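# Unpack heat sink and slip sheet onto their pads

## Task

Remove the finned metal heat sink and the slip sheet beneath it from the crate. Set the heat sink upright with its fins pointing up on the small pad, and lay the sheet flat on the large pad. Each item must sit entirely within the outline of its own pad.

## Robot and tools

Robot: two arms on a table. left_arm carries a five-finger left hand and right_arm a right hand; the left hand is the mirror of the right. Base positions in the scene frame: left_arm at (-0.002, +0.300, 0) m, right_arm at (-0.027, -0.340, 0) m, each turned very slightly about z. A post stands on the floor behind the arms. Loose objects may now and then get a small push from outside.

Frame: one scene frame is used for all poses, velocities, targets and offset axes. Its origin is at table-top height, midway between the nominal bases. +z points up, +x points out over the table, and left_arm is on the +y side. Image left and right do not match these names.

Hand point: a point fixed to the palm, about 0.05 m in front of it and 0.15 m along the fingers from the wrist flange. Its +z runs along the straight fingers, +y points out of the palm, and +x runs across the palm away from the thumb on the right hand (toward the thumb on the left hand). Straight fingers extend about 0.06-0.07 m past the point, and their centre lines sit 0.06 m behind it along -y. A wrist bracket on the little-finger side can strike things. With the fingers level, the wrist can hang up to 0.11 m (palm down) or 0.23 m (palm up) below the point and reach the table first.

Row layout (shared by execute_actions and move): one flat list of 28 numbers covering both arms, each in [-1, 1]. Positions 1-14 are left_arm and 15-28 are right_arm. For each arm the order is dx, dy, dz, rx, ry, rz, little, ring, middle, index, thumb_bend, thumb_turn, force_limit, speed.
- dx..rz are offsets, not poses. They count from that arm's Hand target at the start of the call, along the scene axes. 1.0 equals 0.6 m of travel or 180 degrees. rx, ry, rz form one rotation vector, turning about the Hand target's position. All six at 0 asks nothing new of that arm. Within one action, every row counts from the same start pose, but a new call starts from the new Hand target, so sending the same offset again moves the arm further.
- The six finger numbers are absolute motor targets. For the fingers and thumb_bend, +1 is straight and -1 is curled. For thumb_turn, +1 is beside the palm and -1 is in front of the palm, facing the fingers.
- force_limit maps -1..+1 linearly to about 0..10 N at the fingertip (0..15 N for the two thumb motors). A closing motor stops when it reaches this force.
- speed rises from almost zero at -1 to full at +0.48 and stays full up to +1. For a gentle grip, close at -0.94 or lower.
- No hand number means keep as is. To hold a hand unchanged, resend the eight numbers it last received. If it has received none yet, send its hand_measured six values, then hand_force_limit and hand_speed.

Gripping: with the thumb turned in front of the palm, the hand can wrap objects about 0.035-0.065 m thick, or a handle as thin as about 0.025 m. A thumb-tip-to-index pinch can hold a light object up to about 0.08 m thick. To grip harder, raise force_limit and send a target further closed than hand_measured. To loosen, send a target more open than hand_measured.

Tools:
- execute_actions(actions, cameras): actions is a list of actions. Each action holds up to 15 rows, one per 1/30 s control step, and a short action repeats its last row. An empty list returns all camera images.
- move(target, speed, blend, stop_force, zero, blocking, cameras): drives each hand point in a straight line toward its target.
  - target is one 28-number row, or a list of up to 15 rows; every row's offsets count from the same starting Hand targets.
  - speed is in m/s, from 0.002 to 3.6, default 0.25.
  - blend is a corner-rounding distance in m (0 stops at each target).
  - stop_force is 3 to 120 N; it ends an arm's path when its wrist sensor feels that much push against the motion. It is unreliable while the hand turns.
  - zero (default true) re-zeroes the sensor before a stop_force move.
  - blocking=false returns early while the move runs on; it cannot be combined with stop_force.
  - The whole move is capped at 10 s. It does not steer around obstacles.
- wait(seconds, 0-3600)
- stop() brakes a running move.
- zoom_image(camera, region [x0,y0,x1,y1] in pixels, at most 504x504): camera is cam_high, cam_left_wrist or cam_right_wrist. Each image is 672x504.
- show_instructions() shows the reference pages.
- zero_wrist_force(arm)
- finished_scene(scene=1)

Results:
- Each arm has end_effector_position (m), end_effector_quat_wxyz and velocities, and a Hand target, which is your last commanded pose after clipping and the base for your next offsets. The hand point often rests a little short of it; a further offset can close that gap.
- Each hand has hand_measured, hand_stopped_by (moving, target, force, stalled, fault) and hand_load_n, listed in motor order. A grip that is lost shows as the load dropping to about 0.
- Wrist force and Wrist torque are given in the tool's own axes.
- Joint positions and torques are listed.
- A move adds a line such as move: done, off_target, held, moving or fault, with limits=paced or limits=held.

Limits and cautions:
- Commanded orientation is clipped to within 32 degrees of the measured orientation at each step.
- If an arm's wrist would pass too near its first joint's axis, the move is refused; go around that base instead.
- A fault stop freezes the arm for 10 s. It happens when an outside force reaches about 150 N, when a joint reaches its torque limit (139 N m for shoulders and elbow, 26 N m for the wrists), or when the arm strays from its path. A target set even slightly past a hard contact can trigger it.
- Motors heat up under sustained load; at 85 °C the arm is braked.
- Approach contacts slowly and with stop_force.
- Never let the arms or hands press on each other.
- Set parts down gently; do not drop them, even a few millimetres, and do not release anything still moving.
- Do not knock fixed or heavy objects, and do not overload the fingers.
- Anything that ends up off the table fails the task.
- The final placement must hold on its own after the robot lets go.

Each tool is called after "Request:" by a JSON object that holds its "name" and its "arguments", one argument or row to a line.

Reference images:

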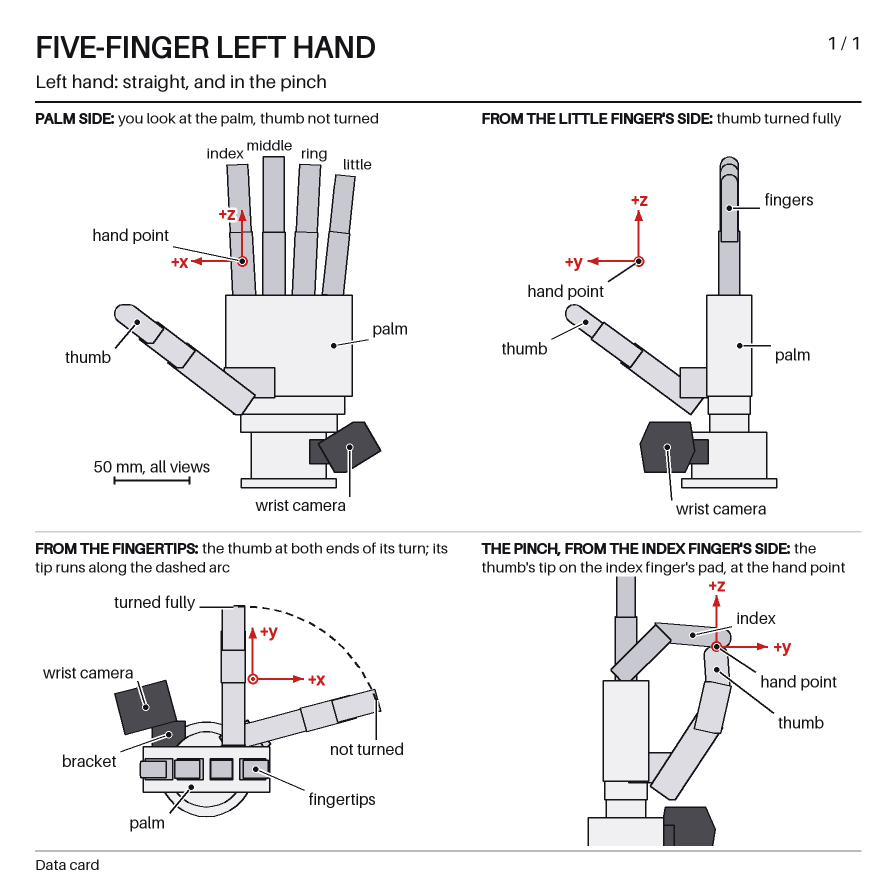

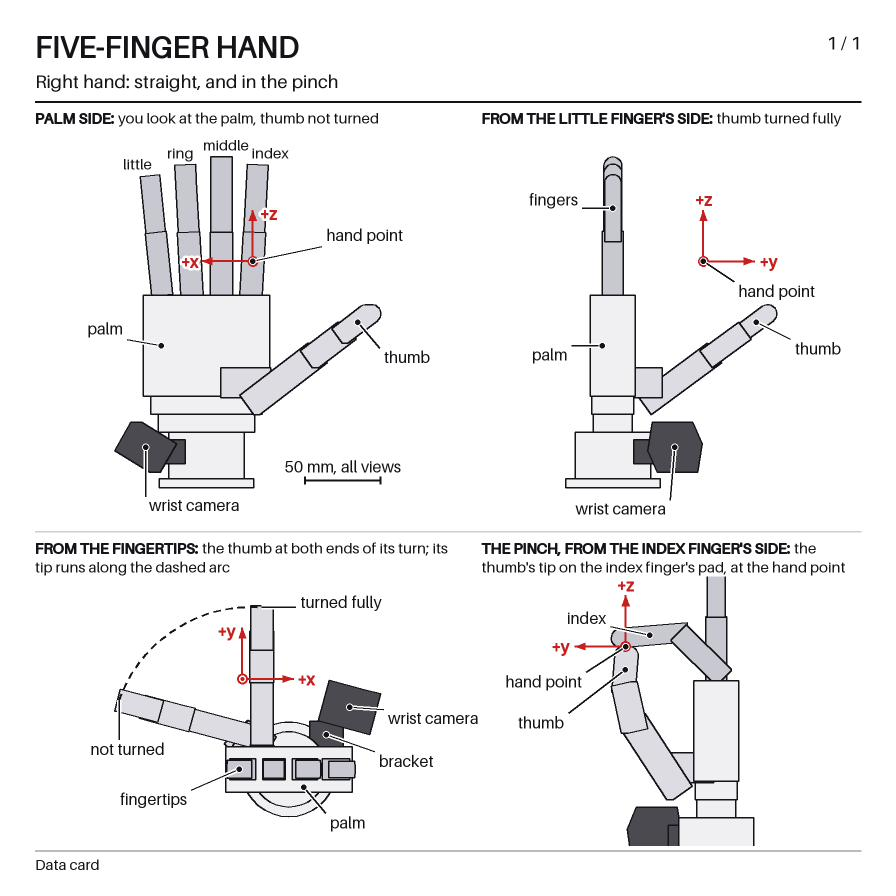

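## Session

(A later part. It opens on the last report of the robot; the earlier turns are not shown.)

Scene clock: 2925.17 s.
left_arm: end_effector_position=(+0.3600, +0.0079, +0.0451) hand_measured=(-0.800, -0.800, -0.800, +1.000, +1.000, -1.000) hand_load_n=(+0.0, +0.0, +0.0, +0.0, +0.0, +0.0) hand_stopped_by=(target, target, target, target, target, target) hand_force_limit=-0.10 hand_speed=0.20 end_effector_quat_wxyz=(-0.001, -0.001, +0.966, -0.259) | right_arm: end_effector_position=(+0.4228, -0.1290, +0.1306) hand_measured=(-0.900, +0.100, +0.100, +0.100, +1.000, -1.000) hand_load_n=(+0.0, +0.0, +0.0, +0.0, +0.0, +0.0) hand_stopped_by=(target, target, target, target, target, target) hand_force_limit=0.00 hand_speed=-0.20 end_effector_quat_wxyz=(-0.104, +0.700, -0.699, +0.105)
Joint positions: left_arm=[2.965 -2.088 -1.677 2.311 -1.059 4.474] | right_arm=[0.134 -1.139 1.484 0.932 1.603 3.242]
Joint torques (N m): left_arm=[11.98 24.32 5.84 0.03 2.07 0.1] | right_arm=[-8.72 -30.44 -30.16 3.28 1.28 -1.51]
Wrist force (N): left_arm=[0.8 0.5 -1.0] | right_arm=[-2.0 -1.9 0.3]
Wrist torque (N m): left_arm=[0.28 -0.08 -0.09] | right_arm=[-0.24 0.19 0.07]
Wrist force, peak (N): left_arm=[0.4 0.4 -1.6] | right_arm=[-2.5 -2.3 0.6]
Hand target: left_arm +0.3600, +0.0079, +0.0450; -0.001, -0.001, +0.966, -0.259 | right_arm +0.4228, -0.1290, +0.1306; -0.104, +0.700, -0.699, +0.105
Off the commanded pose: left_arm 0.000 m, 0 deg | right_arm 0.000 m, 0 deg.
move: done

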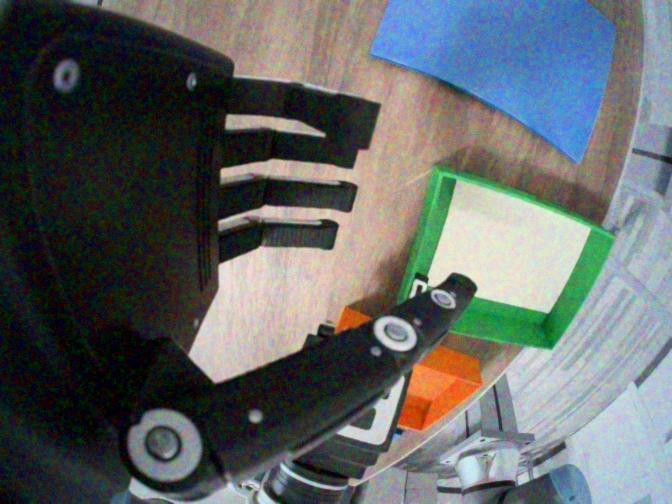

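Request:
{"name": "move", "arguments": {
  "target": [
    [0,0,-0.04,0,0,0,-0.8,-0.8,-0.8,1,1,-1,-0.1,0.2,0,0,0,0,0,0,-0.9,0.1,0.1,0.1,1,-1,0,-0.2]
  ],
  "speed": 0.008,
  "stop_force": 3,
  "cameras": ["cam_right_wrist"]
}}

Request:
{"name": "zoom_image", "arguments": {
  "camera": "cam_right_wrist",
  "region": [360, 160, 520, 340]
}}

Scene clock: 2938.67 s.
left_arm: end_effector_position=(+0.3600, +0.0079, +0.0313) hand_measured=(-0.800, -0.800, -0.800, +1.000, +1.000, -1.000) hand_load_n=(+0.0, +0.0, +0.0, +0.0, +0.0, +0.0) hand_stopped_by=(target, target, target, target, target, target) hand_force_limit=-0.10 hand_speed=0.20 end_effector_quat_wxyz=(-0.001, -0.001, +0.966, -0.259) | right_arm: end_effector_position=(+0.4228, -0.1290, +0.1306) hand_measured=(-0.900, +0.100, +0.100, +0.100, +1.000, -1.000) hand_load_n=(+0.0, +0.0, +0.0, +0.0, +0.0, +0.0) hand_stopped_by=(target, target, target, target, target, target) hand_force_limit=0.00 hand_speed=-0.20 end_effector_quat_wxyz=(-0.104, +0.700, -0.699, +0.105)
Joint positions: left_arm=[2.965 -2.107 -1.688 2.342 -1.059 4.474] | right_arm=[0.134 -1.139 1.484 0.932 1.603 3.242]
Joint torques (N m): left_arm=[-11.11 40.27 22.84 -4.39 -0.08 -0.85] | right_arm=[-8.69 -30.47 -29.58 3.19 1.32 -1.54]
Wrist force (N): left_arm=[0.2 -1.5 -3.4] | right_arm=[-2.5 -1.8 0.6]
Wrist torque (N m): left_arm=[0.33 -0.05 -0.10] | right_arm=[-0.25 0.25 0.03]
Wrist force, peak (N): left_arm=[0.1 -2.5 -5.3] | right_arm=[-2.5 -2.3 0.3]
Hand target: left_arm +0.3600, +0.0079, +0.0313; -0.001, -0.001, +0.966, -0.259 (not the last commanded pose) | right_arm +0.4228, -0.1290, +0.1306; -0.104, +0.700, -0.699, +0.105
Off the commanded pose: left_arm 0.010 m, 0 deg | right_arm 0.000 m, 0 deg.
move: contact (left_arm)

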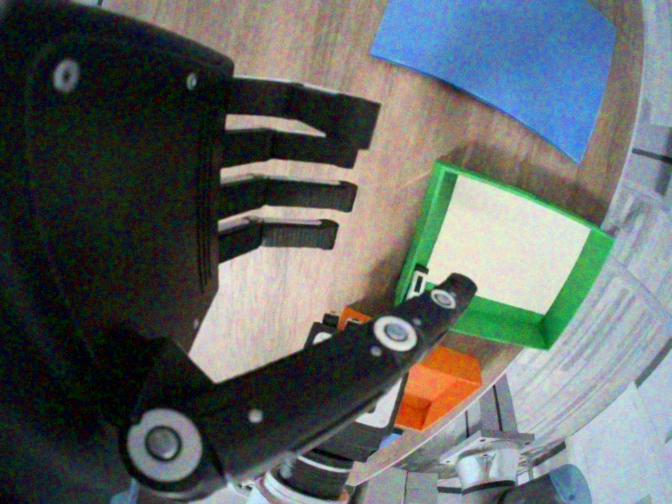

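Scaled by 2.800 from the camera's image (finer frame: 960x720).

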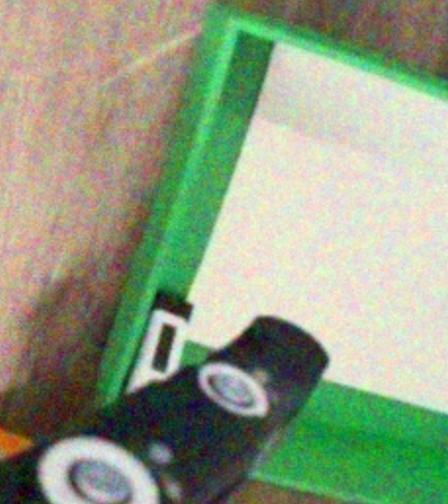

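Request:
{"name": "move", "arguments": {
  "target": [
    [0,0,0.008,0,0,0,-0.8,-0.8,-0.8,1,1,-1,-0.1,0.2,0,0,0,0,0,0,-0.9,0.1,0.1,0.1,1,-1,0,-0.2],
    [0.0045,0,0.008,0,0,0,-0.8,-0.8,-0.8,1,1,-1,-0.1,0.2,0,0,0,0,0,0,-0.9,0.1,0.1,0.1,1,-1,0,-0.2]
  ],
  "speed": 0.03
}}

Request:
{"name": "move", "arguments": {
  "target": [
    [0,0,-0.02,0,0,0,-0.8,-0.8,-0.8,1,1,-1,-0.1,0.2,0,0,0,0,0,0,-0.9,0.1,0.1,0.1,1,-1,0,-0.2]
  ],
  "speed": 0.008,
  "stop_force": 3,
  "cameras": ["cam_right_wrist"]
}}

Request:
{"name": "zoom_image", "arguments": {
  "camera": "cam_right_wrist",
  "region": [360, 160, 520, 340]
}}

Scene clock: 2953.50 s.
left_arm: end_effector_position=(+0.3626, +0.0079, +0.0361) hand_measured=(-0.800, -0.800, -0.800, +1.000, +1.000, -1.000) hand_load_n=(+0.0, +0.0, +0.0, +0.0, +0.0, +0.0) hand_stopped_by=(target, target, target, target, target, target) hand_force_limit=-0.10 hand_speed=0.20 end_effector_quat_wxyz=(-0.001, -0.001, +0.966, -0.259) | right_arm: end_effector_position=(+0.4228, -0.1290, +0.1306) hand_measured=(-0.900, +0.100, +0.100, +0.100, +1.000, -1.000) hand_load_n=(+0.0, +0.0, +0.0, +0.0, +0.0, +0.0) hand_stopped_by=(target, target, target, target, target, target) hand_force_limit=0.00 hand_speed=-0.20 end_effector_quat_wxyz=(-0.104, +0.700, -0.699, +0.105)
Joint positions: left_arm=[2.967 -2.105 -1.677 2.327 -1.059 4.475] | right_arm=[0.134 -1.139 1.484 0.932 1.603 3.242]
Joint torques (N m): left_arm=[14.14 25.75 22.87 -4.85 2.01 1.93] | right_arm=[-8.67 -30.99 -29.7 3.25 1.22 -1.55]
Wrist force (N): left_arm=[0.3 0.7 -1.1] | right_arm=[-2.1 -1.9 0.2]
Wrist torque (N m): left_arm=[0.31 0.00 -0.12] | right_arm=[-0.23 0.21 0.05]
Wrist force, peak (N): left_arm=[0.4 -1.6 -4.0] | right_arm=[-2.5 -2.1 0.5]
Hand target: left_arm +0.3627, +0.0079, +0.0361; -0.001, -0.001, +0.966, -0.259 | right_arm +0.4228, -0.1290, +0.1306; -0.104, +0.700, -0.699, +0.105
Off the commanded pose: left_arm 0.000 m, 0 deg | right_arm 0.000 m, 0 deg.
move: done

Scene clock: 2955.40 s.
left_arm: end_effector_position=(+0.3627, +0.0079, +0.0303) hand_measured=(-0.800, -0.800, -0.800, +1.000, +1.000, -1.000) hand_load_n=(+0.0, +0.0, +0.0, +0.0, +0.0, +0.0) hand_stopped_by=(target, target, target, target, target, target) hand_force_limit=-0.10 hand_speed=0.20 end_effector_quat_wxyz=(-0.001, -0.001, +0.966, -0.259) | right_arm: end_effector_position=(+0.4228, -0.1290, +0.1306) hand_measured=(-0.900, +0.100, +0.100, +0.100, +1.000, -1.000) hand_load_n=(+0.0, +0.0, +0.0, +0.0, +0.0, +0.0) hand_stopped_by=(target, target, target, target, target, target) hand_force_limit=0.00 hand_speed=-0.20 end_effector_quat_wxyz=(-0.104, +0.700, -0.699, +0.105)
Joint positions: left_arm=[2.967 -2.113 -1.681 2.34 -1.059 4.475] | right_arm=[0.134 -1.139 1.484 0.932 1.603 3.242]
Joint torques (N m): left_arm=[14.42 40.61 21.3 -4.51 -0.42 2.01] | right_arm=[-8.16 -30.48 -29.55 3.28 1.34 -1.63]
Wrist force (N): left_arm=[0.2 -0.4 -2.9] | right_arm=[-1.9 -2.0 0.3]
Wrist torque (N m): left_arm=[0.37 -0.05 -0.11] | right_arm=[-0.26 0.17 0.06]
Wrist force, peak (N): left_arm=[0.5 -3.1 -7.6] | right_arm=[-2.6 -2.0 0.2]
Hand target: left_arm +0.3627, +0.0079, +0.0303; -0.001, -0.001, +0.966, -0.259 (not the last commanded pose) | right_arm +0.4228, -0.1290, +0.1306; -0.104, +0.700, -0.699, +0.105
Off the commanded pose: left_arm 0.006 m, 0 deg | right_arm 0.000 m, 0 deg.
move: contact (left_arm)

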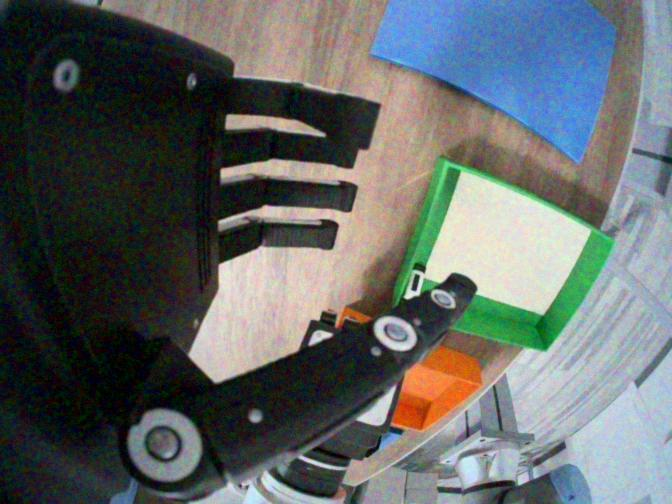

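Scaled by 2.800 from the camera's image (finer frame: 960x720).

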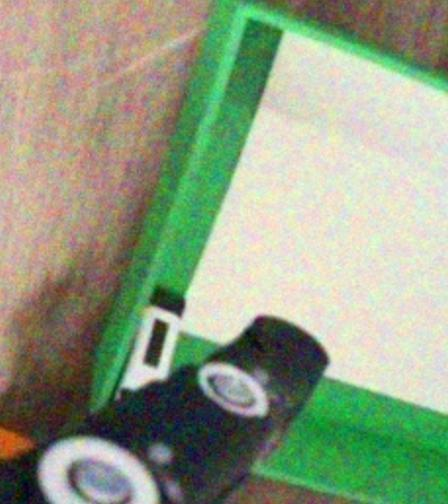

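Request:
{"name": "move", "arguments": {
  "target": [
    [0,0,0.0015,0,0,0,-0.8,-0.8,-0.8,1,1,-1,-0.1,0.2,0,0,0,0,0,0,-0.9,0.1,0.1,0.1,1,-1,0,-0.2],
    [0.058,0,0.0015,0,0,0,-0.8,-0.8,-0.8,1,1,-1,-0.1,0.2,0,0,0,0,0,0,-0.9,0.1,0.1,0.1,1,-1,0,-0.2],
    [0.053,0,0.0015,0,0,0,-0.8,-0.8,-0.8,1,1,-1,-0.1,0.2,0,0,0,0,0,0,-0.9,0.1,0.1,0.1,1,-1,0,-0.2]
  ],
  "speed": 0.02,
  "cameras": ["cam_right_wrist","cam_high"]
}}

Request:
{"name": "zoom_image", "arguments": {
  "camera": "cam_right_wrist",
  "region": [330, 140, 630, 370]
}}

Scene clock: 2978.57 s.
left_arm: end_effector_position=(+0.3946, +0.0079, +0.0312) hand_measured=(-0.800, -0.800, -0.800, +1.000, +1.000, -1.000) hand_load_n=(+0.5, +0.0, +0.0, +0.0, +0.0, +0.0) hand_stopped_by=(target, target, target, target, target, target) hand_force_limit=-0.10 hand_speed=0.20 end_effector_quat_wxyz=(-0.001, -0.001, +0.966, -0.259) | right_arm: end_effector_position=(+0.4228, -0.1290, +0.1306) hand_measured=(-0.900, +0.100, +0.100, +0.100, +1.000, -1.000) hand_load_n=(+0.0, +0.0, +0.0, +0.0, -0.5, +0.0) hand_stopped_by=(target, target, target, target, target, target) hand_force_limit=0.00 hand_speed=-0.20 end_effector_quat_wxyz=(-0.104, +0.700, -0.699, +0.105)
Joint positions: left_arm=[2.981 -2.169 -1.585 2.291 -1.057 4.491] | right_arm=[0.134 -1.139 1.484 0.932 1.603 3.242]
Joint torques (N m): left_arm=[-15.28 43.01 4.79 0.21 -0.17 -2.12] | right_arm=[-8.13 -30.8 -29.81 3.17 1.34 -1.64]
Wrist force (N): left_arm=[0.2 0.7 -0.9] | right_arm=[-2.3 -2.0 0.3]
Wrist torque (N m): left_arm=[0.29 -0.03 -0.07] | right_arm=[-0.26 0.22 0.04]
Wrist force, peak (N): left_arm=[0.5 -0.5 -3.3] | right_arm=[-2.6 -2.1 0.3]
Hand target: left_arm +0.3945, +0.0079, +0.0312; -0.001, -0.001, +0.966, -0.259 | right_arm +0.4228, -0.1290, +0.1306; -0.104, +0.700, -0.699, +0.105
Off the commanded pose: left_arm 0.000 m, 0 deg | right_arm 0.000 m, 0 deg.
move: done
Images, in order (width x height): cam_high 672x504, cam_right_wrist 672x504.

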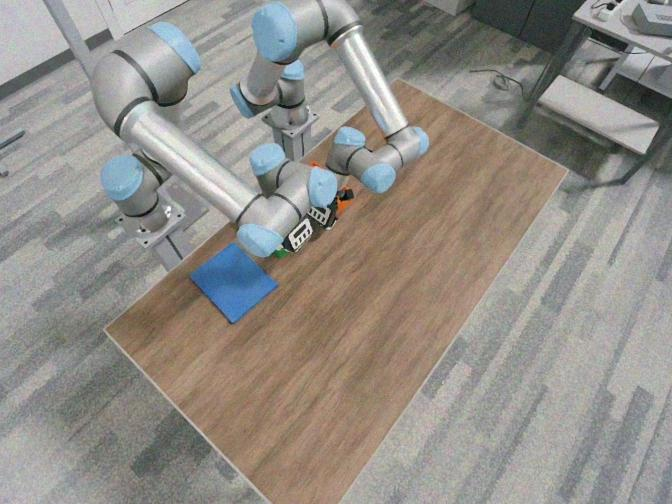

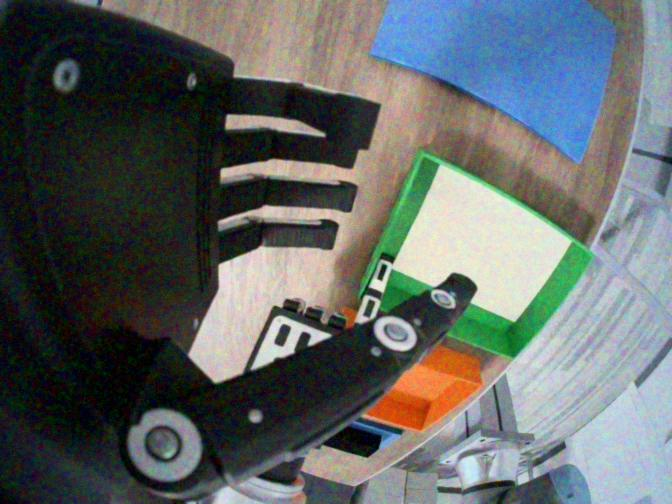

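Scaled by 1.680 from the camera's image (finer frame: 960x720).

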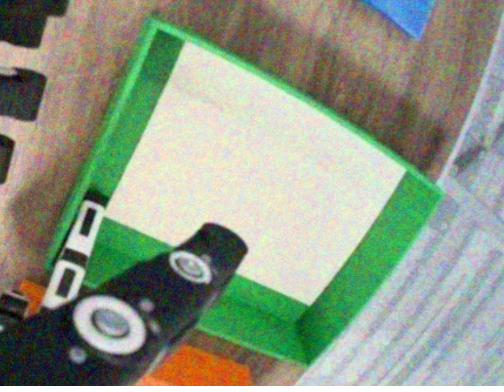

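Request:
{"name": "move", "arguments": {
  "target": [
    [-0.0127,0,0,0,0,0,-0.8,-0.8,-0.8,1,1,-1,-0.1,0.2,0,0,0,0,0,0,-0.9,0.1,0.1,0.1,1,-1,0,-0.2],
    [-0.017,0,0.0167,0,0,0,-0.8,-0.8,-0.8,1,1,-1,-0.1,0.2,0,0,0,0,0,0,-0.9,0.1,0.1,0.1,1,-1,0,-0.2],
    [-0.0223,0,0.0333,0,0,0,-0.8,-0.8,-0.8,1,1,-1,-0.1,0.2,0,0,0,0,0,0,-0.9,0.1,0.1,0.1,1,-1,0,-0.2],
    [-0.0283,0,0.05,0,0,0,-0.8,-0.8,-0.8,1,1,-1,-0.1,0.2,0,0,0,0,0,0,-0.9,0.1,0.1,0.1,1,-1,0,-0.2]
  ],
  "speed": 0.012,
  "blend": 0.001,
  "cameras": ["cam_right_wrist"]
}}

Request:
{"name": "zoom_image", "arguments": {
  "camera": "cam_right_wrist",
  "region": [330, 140, 630, 370]
}}

Scene clock: 3024.47 s.
left_arm: end_effector_position=(+0.3776, +0.0079, +0.0611) hand_measured=(-0.800, -0.800, -0.800, +1.000, +1.000, -1.000) hand_load_n=(+0.0, +0.0, +0.0, +0.0, -0.5, +0.0) hand_stopped_by=(target, target, target, target, target, target) hand_force_limit=-0.10 hand_speed=0.20 end_effector_quat_wxyz=(-0.001, -0.001, +0.966, -0.259) | right_arm: end_effector_position=(+0.4228, -0.1290, +0.1306) hand_measured=(-0.900, +0.100, +0.100, +0.100, +1.000, -1.000) hand_load_n=(+0.0, +0.0, +0.0, +0.0, +0.0, +0.0) hand_stopped_by=(target, target, target, target, target, target) hand_force_limit=0.00 hand_speed=-0.20 end_effector_quat_wxyz=(-0.104, +0.700, -0.699, +0.105)
Joint positions: left_arm=[2.974 -2.099 -1.611 2.252 -1.058 4.483] | right_arm=[0.134 -1.139 1.484 0.932 1.603 3.242]
Joint torques (N m): left_arm=[-13.47 41.37 7.39 -4.92 -1.02 -2.3] | right_arm=[-7.99 -30.36 -29.73 3.24 1.37 -1.56]
Wrist force (N): left_arm=[-0.5 0.9 -1.0] | right_arm=[-2.1 -1.8 0.4]
Wrist torque (N m): left_arm=[0.30 0.02 -0.09] | right_arm=[-0.23 0.19 0.06]
Wrist force, peak (N): left_arm=[-0.3 0.9 -1.6] | right_arm=[-2.5 -2.3 0.2]
Hand target: left_arm +0.3775, +0.0079, +0.0612; -0.001, -0.001, +0.966, -0.259 | right_arm +0.4228, -0.1290, +0.1306; -0.104, +0.700, -0.699, +0.105
Off the commanded pose: left_arm 0.000 m, 0 deg | right_arm 0.000 m, 0 deg.
move: done

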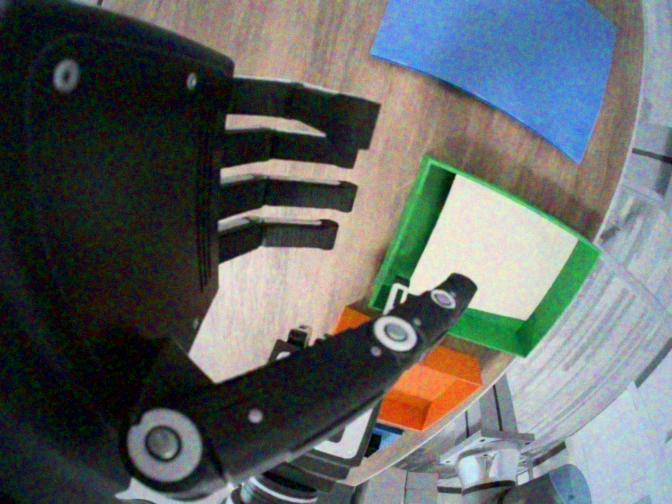

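Scaled by 1.680 from the camera's image (finer frame: 960x720).

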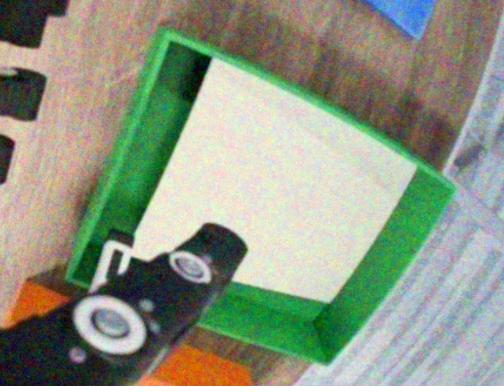

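Request:
{"name": "move", "arguments": {
  "target": [
    [-0.0068,0,0.0167,0,0,0,-0.8,-0.8,-0.8,1,1,-1,-0.1,0.2,0,0,0,0,0,0,-0.9,0.1,0.1,0.1,1,-1,0,-0.2],
    [-0.0145,0,0.0333,0,0,0,-0.8,-0.8,-0.8,1,1,-1,-0.1,0.2,0,0,0,0,0,0,-0.9,0.1,0.1,0.1,1,-1,0,-0.2]
  ],
  "speed": 0.012,
  "blend": 0.001,
  "cameras": ["cam_right_wrist"]
}}

Request:
{"name": "zoom_image", "arguments": {
  "camera": "cam_right_wrist",
  "region": [330, 140, 630, 370]
}}

Scene clock: 3034.80 s.
left_arm: end_effector_position=(+0.3689, +0.0079, +0.0811) hand_measured=(-0.800, -0.800, -0.800, +1.000, +1.000, -1.000) hand_load_n=(+0.0, +0.5, +0.0, +0.0, +0.0, +0.5) hand_stopped_by=(target, target, target, target, target, target) hand_force_limit=-0.10 hand_speed=0.20 end_effector_quat_wxyz=(-0.001, -0.001, +0.966, -0.259) | right_arm: end_effector_position=(+0.4228, -0.1290, +0.1306) hand_measured=(-0.900, +0.100, +0.100, +0.100, +1.000, -1.000) hand_load_n=(+0.0, +0.0, +0.0, +0.0, +0.0, +0.0) hand_stopped_by=(target, target, target, target, target, target) hand_force_limit=0.00 hand_speed=-0.20 end_effector_quat_wxyz=(-0.104, +0.700, -0.699, +0.105)
Joint positions: left_arm=[2.97 -2.058 -1.617 2.219 -1.059 4.479] | right_arm=[0.134 -1.139 1.484 0.932 1.603 3.242]
Joint torques (N m): left_arm=[-15.23 39.58 8.22 -4.64 -1.12 -2.17] | right_arm=[-8.23 -31 -30.14 3.26 1.15 -1.42]
Wrist force (N): left_arm=[-0.3 0.5 -1.1] | right_arm=[-2.1 -1.9 0.5]
Wrist torque (N m): left_arm=[0.26 0.00 -0.06] | right_arm=[-0.26 0.20 0.06]
Wrist force, peak (N): left_arm=[-0.5 1.1 -1.2] | right_arm=[-2.8 -2.1 0.4]
Hand target: left_arm +0.3688, +0.0079, +0.0812; -0.001, -0.001, +0.966, -0.259 | right_arm +0.4228, -0.1290, +0.1306; -0.104, +0.700, -0.699, +0.105
Off the commanded pose: left_arm 0.000 m, 0 deg | right_arm 0.000 m, 0 deg.
move: done

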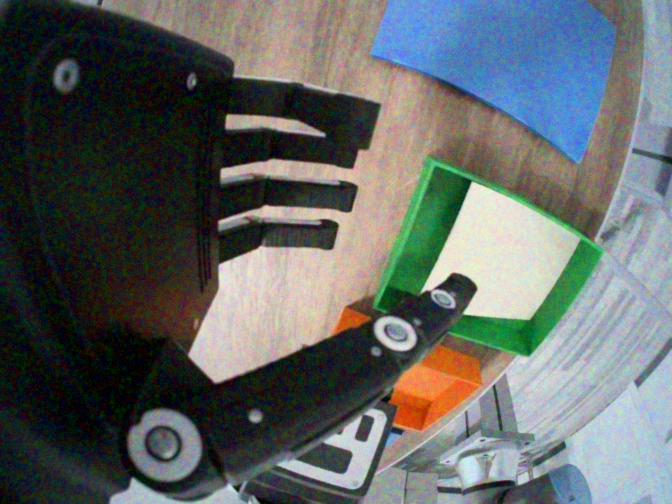

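Scaled by 1.680 from the camera's image (finer frame: 960x720).

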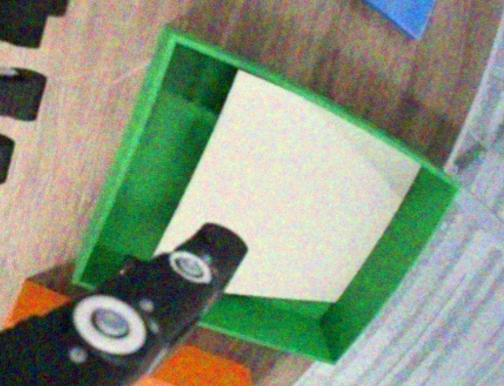

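Request:
{"name": "move", "arguments": {
  "target": [
    [0,0,0,0,0,0,-0.8,-0.8,-0.8,1,1,-1,-0.1,0.2,-0.0438,0.0383,-0.076,0,0,-0.0278,-0.9,0.1,0.1,0.1,1,-1,0,-0.2]
  ],
  "speed": 0.04,
  "cameras": ["cam_right_wrist","cam_high"]
}}

Request:
{"name": "zoom_image", "arguments": {
  "camera": "cam_right_wrist",
  "region": [230, 80, 530, 380]
}}

Scene clock: 3069.77 s.
left_arm: end_effector_position=(+0.3688, +0.0079, +0.0812) hand_measured=(-0.800, -0.800, -0.800, +1.000, +1.000, -1.000) hand_load_n=(+0.0, +0.0, +0.0, +0.0, +0.0, +0.0) hand_stopped_by=(target, target, target, target, target, target) hand_force_limit=-0.10 hand_speed=0.20 end_effector_quat_wxyz=(-0.001, -0.001, +0.966, -0.259) | right_arm: end_effector_position=(+0.3966, -0.1060, +0.0851) hand_measured=(-0.900, +0.100, +0.100, +0.100, +1.000, -1.000) hand_load_n=(+0.0, +0.0, +0.0, +0.0, +0.0, +0.0) hand_stopped_by=(target, target, target, target, target, target) hand_force_limit=0.00 hand_speed=-0.20 end_effector_quat_wxyz=(-0.099, +0.669, -0.729, +0.109)
Joint positions: left_arm=[2.97 -2.057 -1.617 2.218 -1.059 4.479] | right_arm=[0.197 -1.132 1.601 0.815 1.646 3.386]
Joint torques (N m): left_arm=[-16.39 40.09 8.24 -4.79 -1.23 -2.33] | right_arm=[9.85 -30.4 -2.64 0.39 1.62 1.51]
Wrist force (N): left_arm=[-0.1 0.7 -1.1] | right_arm=[-2.2 -1.6 0.0]
Wrist torque (N m): left_arm=[0.28 -0.05 -0.06] | right_arm=[-0.18 0.22 -0.12]
Wrist force, peak (N): left_arm=[-0.6 1.0 -1.3] | right_arm=[-2.6 -2.2 0.7]
Hand target: left_arm +0.3688, +0.0079, +0.0812; -0.001, -0.001, +0.966, -0.259 | right_arm +0.3966, -0.1060, +0.0850; -0.099, +0.669, -0.729, +0.109
Off the commanded pose: left_arm 0.000 m, 0 deg | right_arm 0.000 m, 0 deg.
move: done
Images, in order (width x height): cam_high 672x504, cam_right_wrist 672x504.

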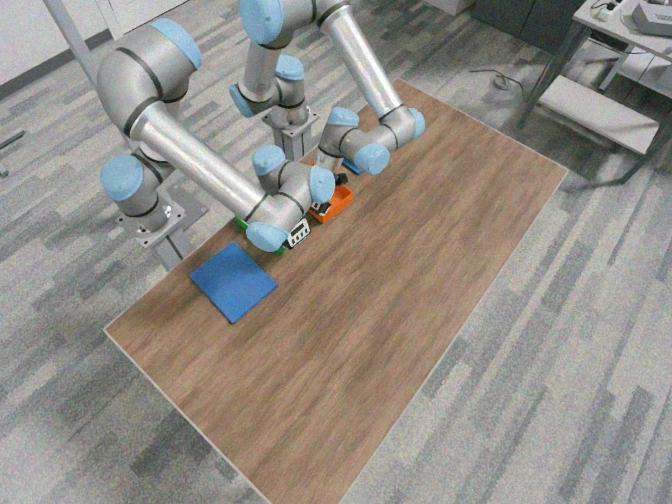

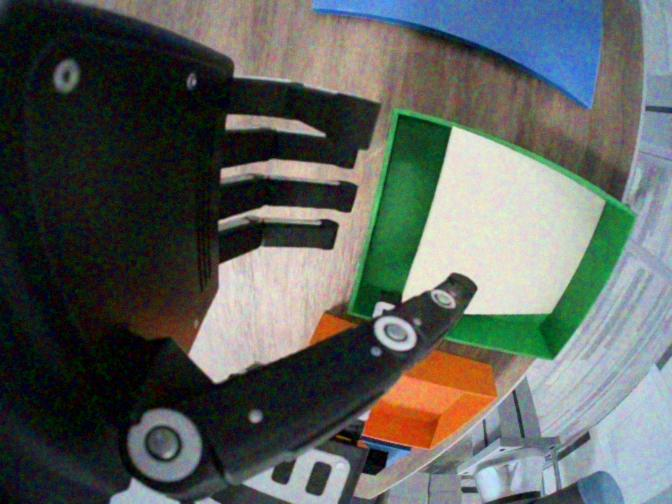

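Scaled by 1.680 from the camera's image (finer frame: 960x720).

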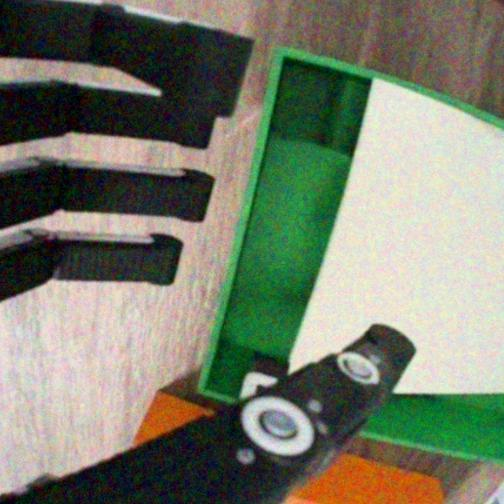

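Request:
{"name": "move", "arguments": {
  "target": [
    [-0.007,0,0.0133,0,0,0,-0.8,-0.8,-0.8,1,1,-1,-0.1,0.2,0,0,0,0,0,0,-0.9,0.1,0.1,0.1,1,-1,0,-0.2]
  ],
  "speed": 0.01,
  "cameras": ["cam_right_wrist"]
}}

Request:
{"name": "zoom_image", "arguments": {
  "camera": "cam_right_wrist",
  "region": [230, 80, 530, 380]
}}

Scene clock: 3102.27 s.
left_arm: end_effector_position=(+0.3647, +0.0079, +0.0890) hand_measured=(-0.800, -0.800, -0.800, +1.000, +1.000, -1.000) hand_load_n=(+0.0, +0.0, +0.0, +0.0, +0.0, +0.0) hand_stopped_by=(target, target, target, target, target, target) hand_force_limit=-0.10 hand_speed=0.20 end_effector_quat_wxyz=(-0.001, -0.001, +0.966, -0.259) | right_arm: end_effector_position=(+0.3966, -0.1060, +0.0850) hand_measured=(-0.900, +0.100, +0.100, +0.100, +1.000, -1.000) hand_load_n=(+0.0, +0.0, +0.0, +0.0, +0.0, -0.5) hand_stopped_by=(target, target, target, target, target, target) hand_force_limit=0.00 hand_speed=-0.20 end_effector_quat_wxyz=(-0.099, +0.669, -0.729, +0.109)
Joint positions: left_arm=[2.968 -2.04 -1.621 2.206 -1.059 4.476] | right_arm=[0.197 -1.132 1.601 0.815 1.646 3.387]
Joint torques (N m): left_arm=[-14.28 38.73 8.42 -5.33 -1.17 -2.03] | right_arm=[8.98 -30.54 -3.71 0.45 1.8 1.14]
Wrist force (N): left_arm=[-0.1 0.9 -1.2] | right_arm=[-2.5 -1.7 0.3]
Wrist torque (N m): left_arm=[0.32 -0.04 -0.05] | right_arm=[-0.21 0.27 -0.14]
Wrist force, peak (N): left_arm=[-0.4 1.0 -1.4] | right_arm=[-2.8 -2.1 0.5]
Hand target: left_arm +0.3646, +0.0079, +0.0892; -0.001, -0.001, +0.966, -0.259 | right_arm +0.3966, -0.1060, +0.0850; -0.099, +0.669, -0.729, +0.109
Off the commanded pose: left_arm 0.000 m, 0 deg | right_arm 0.000 m, 0 deg.
move: done

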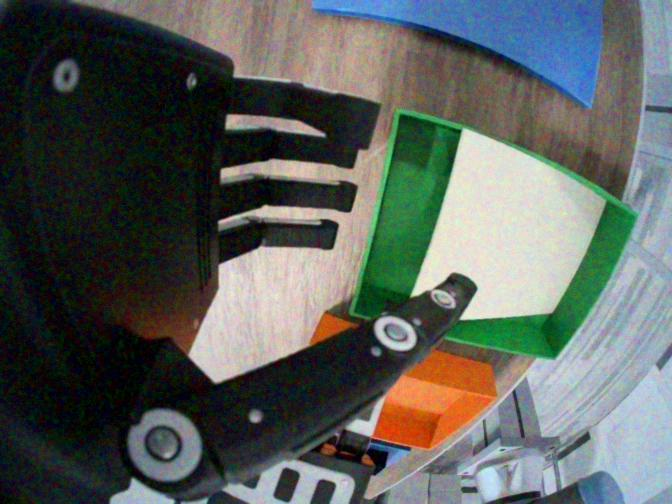

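Scaled by 1.680 from the camera's image (finer frame: 960x720).

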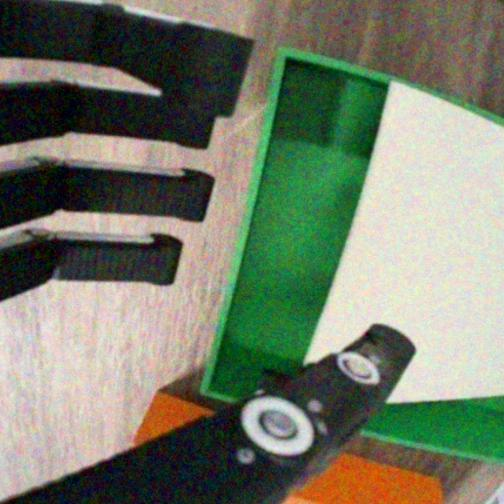

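Request:
{"name": "move", "arguments": {
  "target": [
    [0,0,0,0,0,0,-0.8,-0.8,-0.8,1,1,-1,-0.1,0.2,-0.0577,0,-0.0142,0,0,0,-0.9,0.1,0.1,0.1,1,-1,0,-0.2],
    [0,0,0,0,0,0,-0.8,-0.8,-0.8,1,1,-1,-0.1,0.2,-0.0777,0,-0.0142,0,0,0,-0.9,0.1,0.1,0.1,1,-1,0,-0.2]
  ],
  "speed": 0.02,
  "stop_force": 4,
  "cameras": ["cam_right_wrist","cam_high"]
}}

Request:
{"name": "zoom_image", "arguments": {
  "camera": "cam_right_wrist",
  "region": [210, 60, 510, 360]
}}

Scene clock: 3118.20 s.
left_arm: end_effector_position=(+0.3646, +0.0079, +0.0892) hand_measured=(-0.800, -0.800, -0.800, +1.000, +1.000, -1.000) hand_load_n=(+0.0, +0.0, +0.0, +0.0, +0.0, -0.5) hand_stopped_by=(target, target, target, target, target, target) hand_force_limit=-0.10 hand_speed=0.20 end_effector_quat_wxyz=(-0.001, -0.001, +0.966, -0.259) | right_arm: end_effector_position=(+0.3499, -0.1060, +0.0765) hand_measured=(-0.900, +0.100, +0.100, +0.100, +1.000, -1.000) hand_load_n=(+0.0, +0.0, +0.0, +0.0, +0.0, +0.0) hand_stopped_by=(target, target, target, target, target, target) hand_force_limit=0.00 hand_speed=-0.20 end_effector_quat_wxyz=(-0.099, +0.669, -0.729, +0.109)
Joint positions: left_arm=[2.968 -2.04 -1.621 2.206 -1.059 4.476] | right_arm=[0.217 -1.211 1.744 0.753 1.652 3.406]
Joint torques (N m): left_arm=[-15.36 39.5 9.07 -5.04 -1.12 -2.13] | right_arm=[8.65 -43.3 -3.62 0.43 1.77 1.38]
Wrist force (N): left_arm=[0.3 1.1 -1.2] | right_arm=[-2.2 -1.7 0.3]
Wrist torque (N m): left_arm=[0.35 -0.09 -0.04] | right_arm=[-0.19 0.22 -0.12]
Wrist force, peak (N): left_arm=[-0.6 1.2 -1.2] | right_arm=[-2.7 -2.0 0.2]
Hand target: left_arm +0.3646, +0.0079, +0.0892; -0.001, -0.001, +0.966, -0.259 | right_arm +0.3499, -0.1060, +0.0765; -0.099, +0.669, -0.729, +0.109
Off the commanded pose: left_arm 0.000 m, 0 deg | right_arm 0.000 m, 0 deg.
move: done
Images, in order (width x height): cam_high 672x504, cam_right_wrist 672x504.

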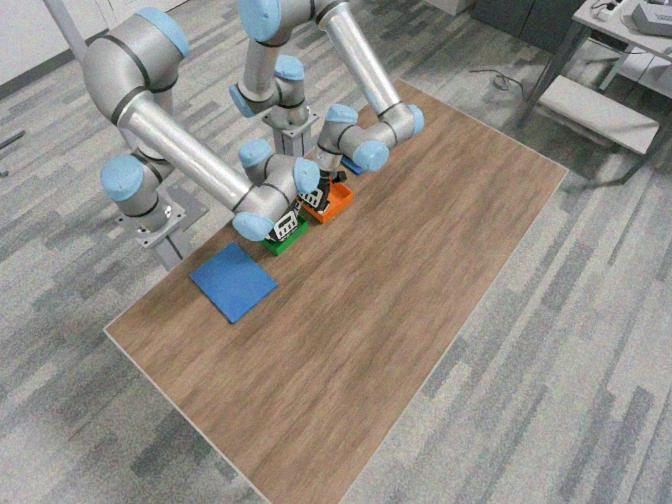

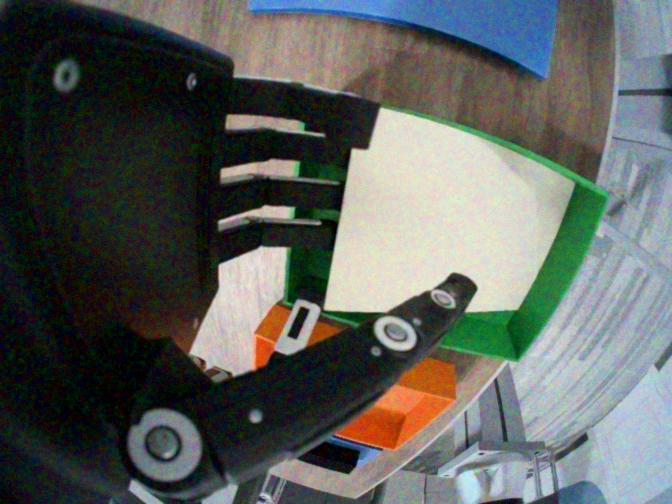

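Scaled by 1.680 from the camera's image (finer frame: 960x720).

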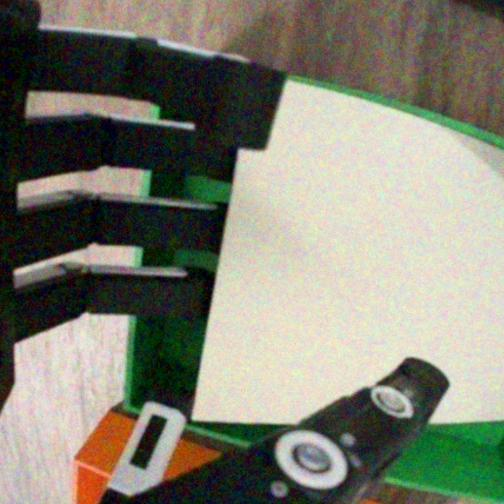

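Request:
{"name": "move", "arguments": {
  "target": [
    [0,0,0,0,0,0,-0.8,-0.8,-0.8,1,1,-1,-0.1,0.2,-0.0165,0.0014,-0.0142,0,0,0,-0.9,0.1,0.1,0.1,1,-1,0,-0.2],
    [0,0,0,0,0,0,-0.8,-0.8,-0.8,1,1,-1,-0.1,0.2,-0.0298,0.0026,-0.0267,0,0,0,-0.9,0.1,0.1,0.1,1,-1,0,-0.2]
  ],
  "speed": 0.015,
  "stop_force": 4,
  "cameras": ["cam_right_wrist","cam_high"]
}}

Request:
{"name": "zoom_image", "arguments": {
  "camera": "cam_right_wrist",
  "region": [210, 60, 510, 360]
}}

Scene clock: 3146.10 s.
left_arm: end_effector_position=(+0.3646, +0.0079, +0.0892) hand_measured=(-0.800, -0.800, -0.800, +1.000, +1.000, -1.000) hand_load_n=(+0.0, +0.5, +0.0, -0.5, +0.0, +0.0) hand_stopped_by=(target, target, target, target, target, target) hand_force_limit=-0.10 hand_speed=0.20 end_effector_quat_wxyz=(-0.001, -0.001, +0.966, -0.259) | right_arm: end_effector_position=(+0.3321, -0.1044, +0.0605) hand_measured=(-0.900, +0.100, +0.100, +0.100, +1.000, -1.000) hand_load_n=(+0.0, +0.0, +0.0, +0.0, -0.5, +0.0) hand_stopped_by=(target, target, target, target, target, target) hand_force_limit=0.00 hand_speed=-0.20 end_effector_quat_wxyz=(-0.099, +0.669, -0.729, +0.109)
Joint positions: left_arm=[2.968 -2.04 -1.621 2.206 -1.059 4.476] | right_arm=[0.231 -1.222 1.808 0.701 1.656 3.419]
Joint torques (N m): left_arm=[-13.67 40.26 9.6 -4.7 -1.08 -2.26] | right_arm=[8.39 -41.97 -2.96 0.42 1.8 1.26]
Wrist force (N): left_arm=[0.1 0.6 -1.1] | right_arm=[-2.2 -1.7 0.2]
Wrist torque (N m): left_arm=[0.28 -0.05 -0.04] | right_arm=[-0.18 0.24 -0.13]
Wrist force, peak (N): left_arm=[0.0 1.2 -1.3] | right_arm=[-2.5 -2.1 0.1]
Hand target: left_arm +0.3646, +0.0079, +0.0892; -0.001, -0.001, +0.966, -0.259 | right_arm +0.3321, -0.1044, +0.0605; -0.099, +0.669, -0.729, +0.109
Off the commanded pose: left_arm 0.000 m, 0 deg | right_arm 0.000 m, 0 deg.
move: done
Images, in order (width x height): cam_high 672x504, cam_right_wrist 672x504.

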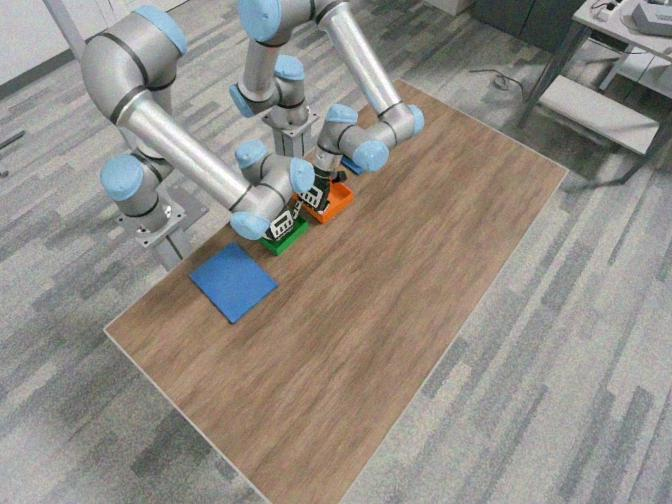

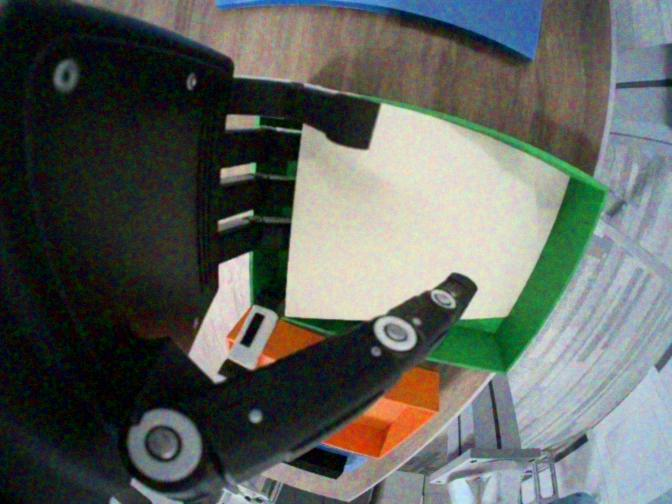

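Scaled by 1.680 from the camera's image (finer frame: 960x720).

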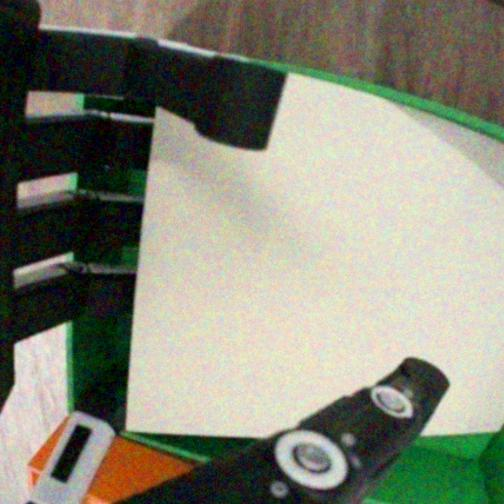

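Request:
{"name": "move", "arguments": {
  "target": [
    [0,0,0,0,0,0,-0.8,-0.8,-0.8,1,1,-1,-0.1,0.2,0,0,0,0,0,0,-0.9,-0.05,-0.05,-0.05,0.3,-1,-0.6,-0.9]
  ],
  "cameras": ["cam_right_wrist"]
}}

Request:
{"name": "zoom_image", "arguments": {
  "camera": "cam_right_wrist",
  "region": [210, 60, 510, 360]
}}

Scene clock: 3163.97 s.
left_arm: end_effector_position=(+0.3646, +0.0079, +0.0892) hand_measured=(-0.800, -0.800, -0.800, +1.000, +1.000, -1.000) hand_load_n=(+0.0, +0.0, +0.0, +0.0, +0.0, +0.0) hand_stopped_by=(target, target, target, target, target, target) hand_force_limit=-0.10 hand_speed=0.20 end_effector_quat_wxyz=(-0.001, -0.001, +0.966, -0.259) | right_arm: end_effector_position=(+0.3321, -0.1044, +0.0605) hand_measured=(-0.900, -0.050, -0.050, -0.050, +0.300, -1.000) hand_load_n=(+0.0, +0.0, +0.0, +0.0, +0.0, +0.0) hand_stopped_by=(target, target, target, target, moving, target) hand_force_limit=-0.60 hand_speed=-0.90 end_effector_quat_wxyz=(-0.099, +0.669, -0.729, +0.109)
Joint positions: left_arm=[2.968 -2.04 -1.621 2.206 -1.059 4.476] | right_arm=[0.231 -1.222 1.808 0.701 1.656 3.419]
Joint torques (N m): left_arm=[-13.57 40.67 10.43 -3.21 -1.12 -2.2] | right_arm=[9.06 -42.74 -3.69 2.96 1.07 1.25]
Wrist force (N): left_arm=[0.5 0.5 -1.2] | right_arm=[-2.2 -2.1 0.2]
Wrist torque (N m): left_arm=[0.28 -0.08 -0.02] | right_arm=[-0.23 0.24 -0.14]
Wrist force, peak (N): left_arm=[0.5 0.7 -1.7] | right_arm=[-2.4 -2.4 0.0]
Hand target: left_arm +0.3646, +0.0079, +0.0892; -0.001, -0.001, +0.966, -0.259 | right_arm +0.3321, -0.1044, +0.0605; -0.099, +0.669, -0.729, +0.109
Off the commanded pose: left_arm 0.000 m, 0 deg | right_arm 0.000 m, 0 deg.
move: moving (right_arm; no rest 5 s after the move's start)

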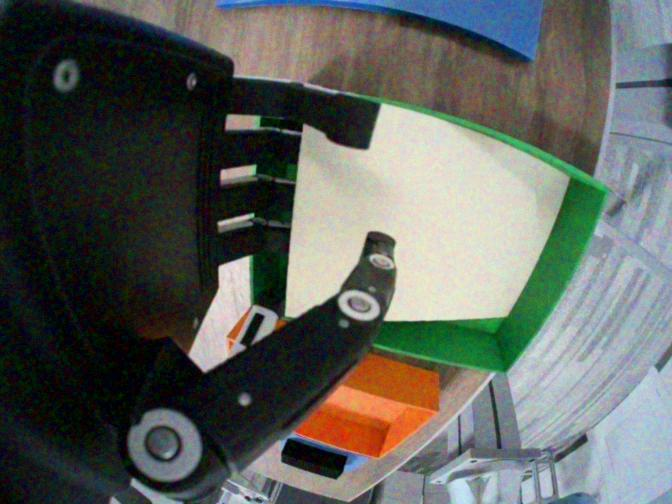

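Scaled by 1.680 from the camera's image (finer frame: 960x720).

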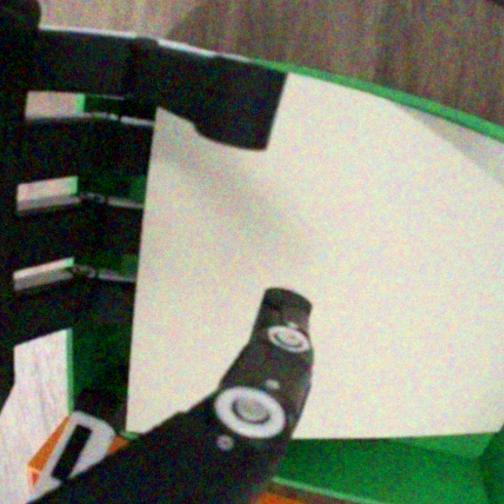

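Request:
{"name": "move", "arguments": {
  "target": [
    [0,0,0,0,0,0,-0.8,-0.8,-0.8,1,1,-1,-0.1,0.2,0,0,0,0,0,0,-0.9,-0.3,-0.3,-0.3,-0.1,-1,-0.6,-0.9]
  ],
  "cameras": ["cam_right_wrist"]
}}

Request:
{"name": "zoom_image", "arguments": {
  "camera": "cam_right_wrist",
  "region": [210, 60, 510, 360]
}}

Scene clock: 3174.60 s.
left_arm: end_effector_position=(+0.3646, +0.0079, +0.0892) hand_measured=(-0.800, -0.800, -0.800, +1.000, +1.000, -1.000) hand_load_n=(+0.0, +0.0, +0.0, +0.0, +0.0, +0.0) hand_stopped_by=(target, target, target, target, target, target) hand_force_limit=-0.10 hand_speed=0.20 end_effector_quat_wxyz=(-0.001, -0.001, +0.966, -0.259) | right_arm: end_effector_position=(+0.3321, -0.1044, +0.0605) hand_measured=(-0.900, -0.188, -0.216, -0.254, +0.202, -1.000) hand_load_n=(+0.0, +0.0, +2.5, +2.5, +3.5, +0.5) hand_stopped_by=(target, force, force, force, force, target) hand_force_limit=-0.60 hand_speed=-0.90 end_effector_quat_wxyz=(-0.099, +0.669, -0.729, +0.109)
Joint positions: left_arm=[2.968 -2.04 -1.621 2.206 -1.059 4.476] | right_arm=[0.231 -1.222 1.808 0.701 1.656 3.419]
Joint torques (N m): left_arm=[-12.57 40.78 9.93 -1.6 -1.01 -1.9] | right_arm=[8.25 -41.91 -5.4 2.93 0.4 1.27]
Wrist force (N): left_arm=[0.2 0.5 -1.0] | right_arm=[-2.1 -1.8 0.5]
Wrist torque (N m): left_arm=[0.27 -0.04 -0.03] | right_arm=[-0.22 0.21 -0.14]
Wrist force, peak (N): left_arm=[0.5 0.8 -1.5] | right_arm=[-2.4 -2.5 0.3]
Hand target: left_arm +0.3646, +0.0079, +0.0892; -0.001, -0.001, +0.966, -0.259 | right_arm +0.3321, -0.1044, +0.0605; -0.099, +0.669, -0.729, +0.109
Off the commanded pose: left_arm 0.000 m, 0 deg | right_arm 0.000 m, 0 deg.
move: done

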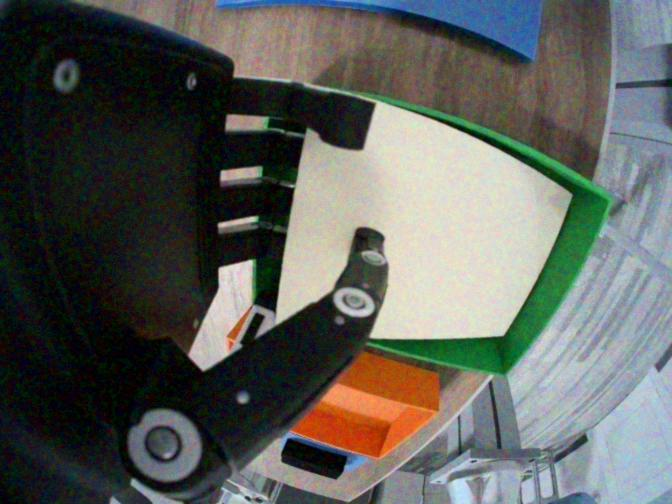

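Scaled by 1.680 from the camera's image (finer frame: 960x720).

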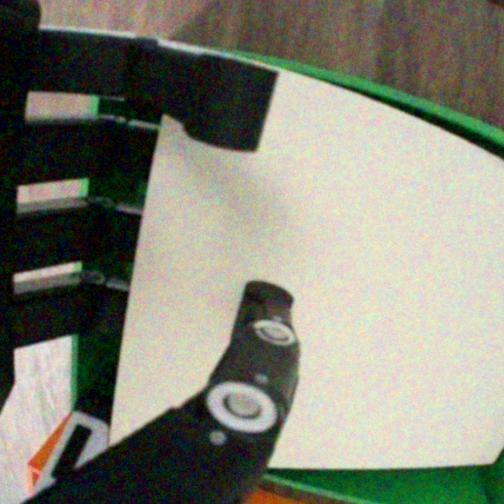

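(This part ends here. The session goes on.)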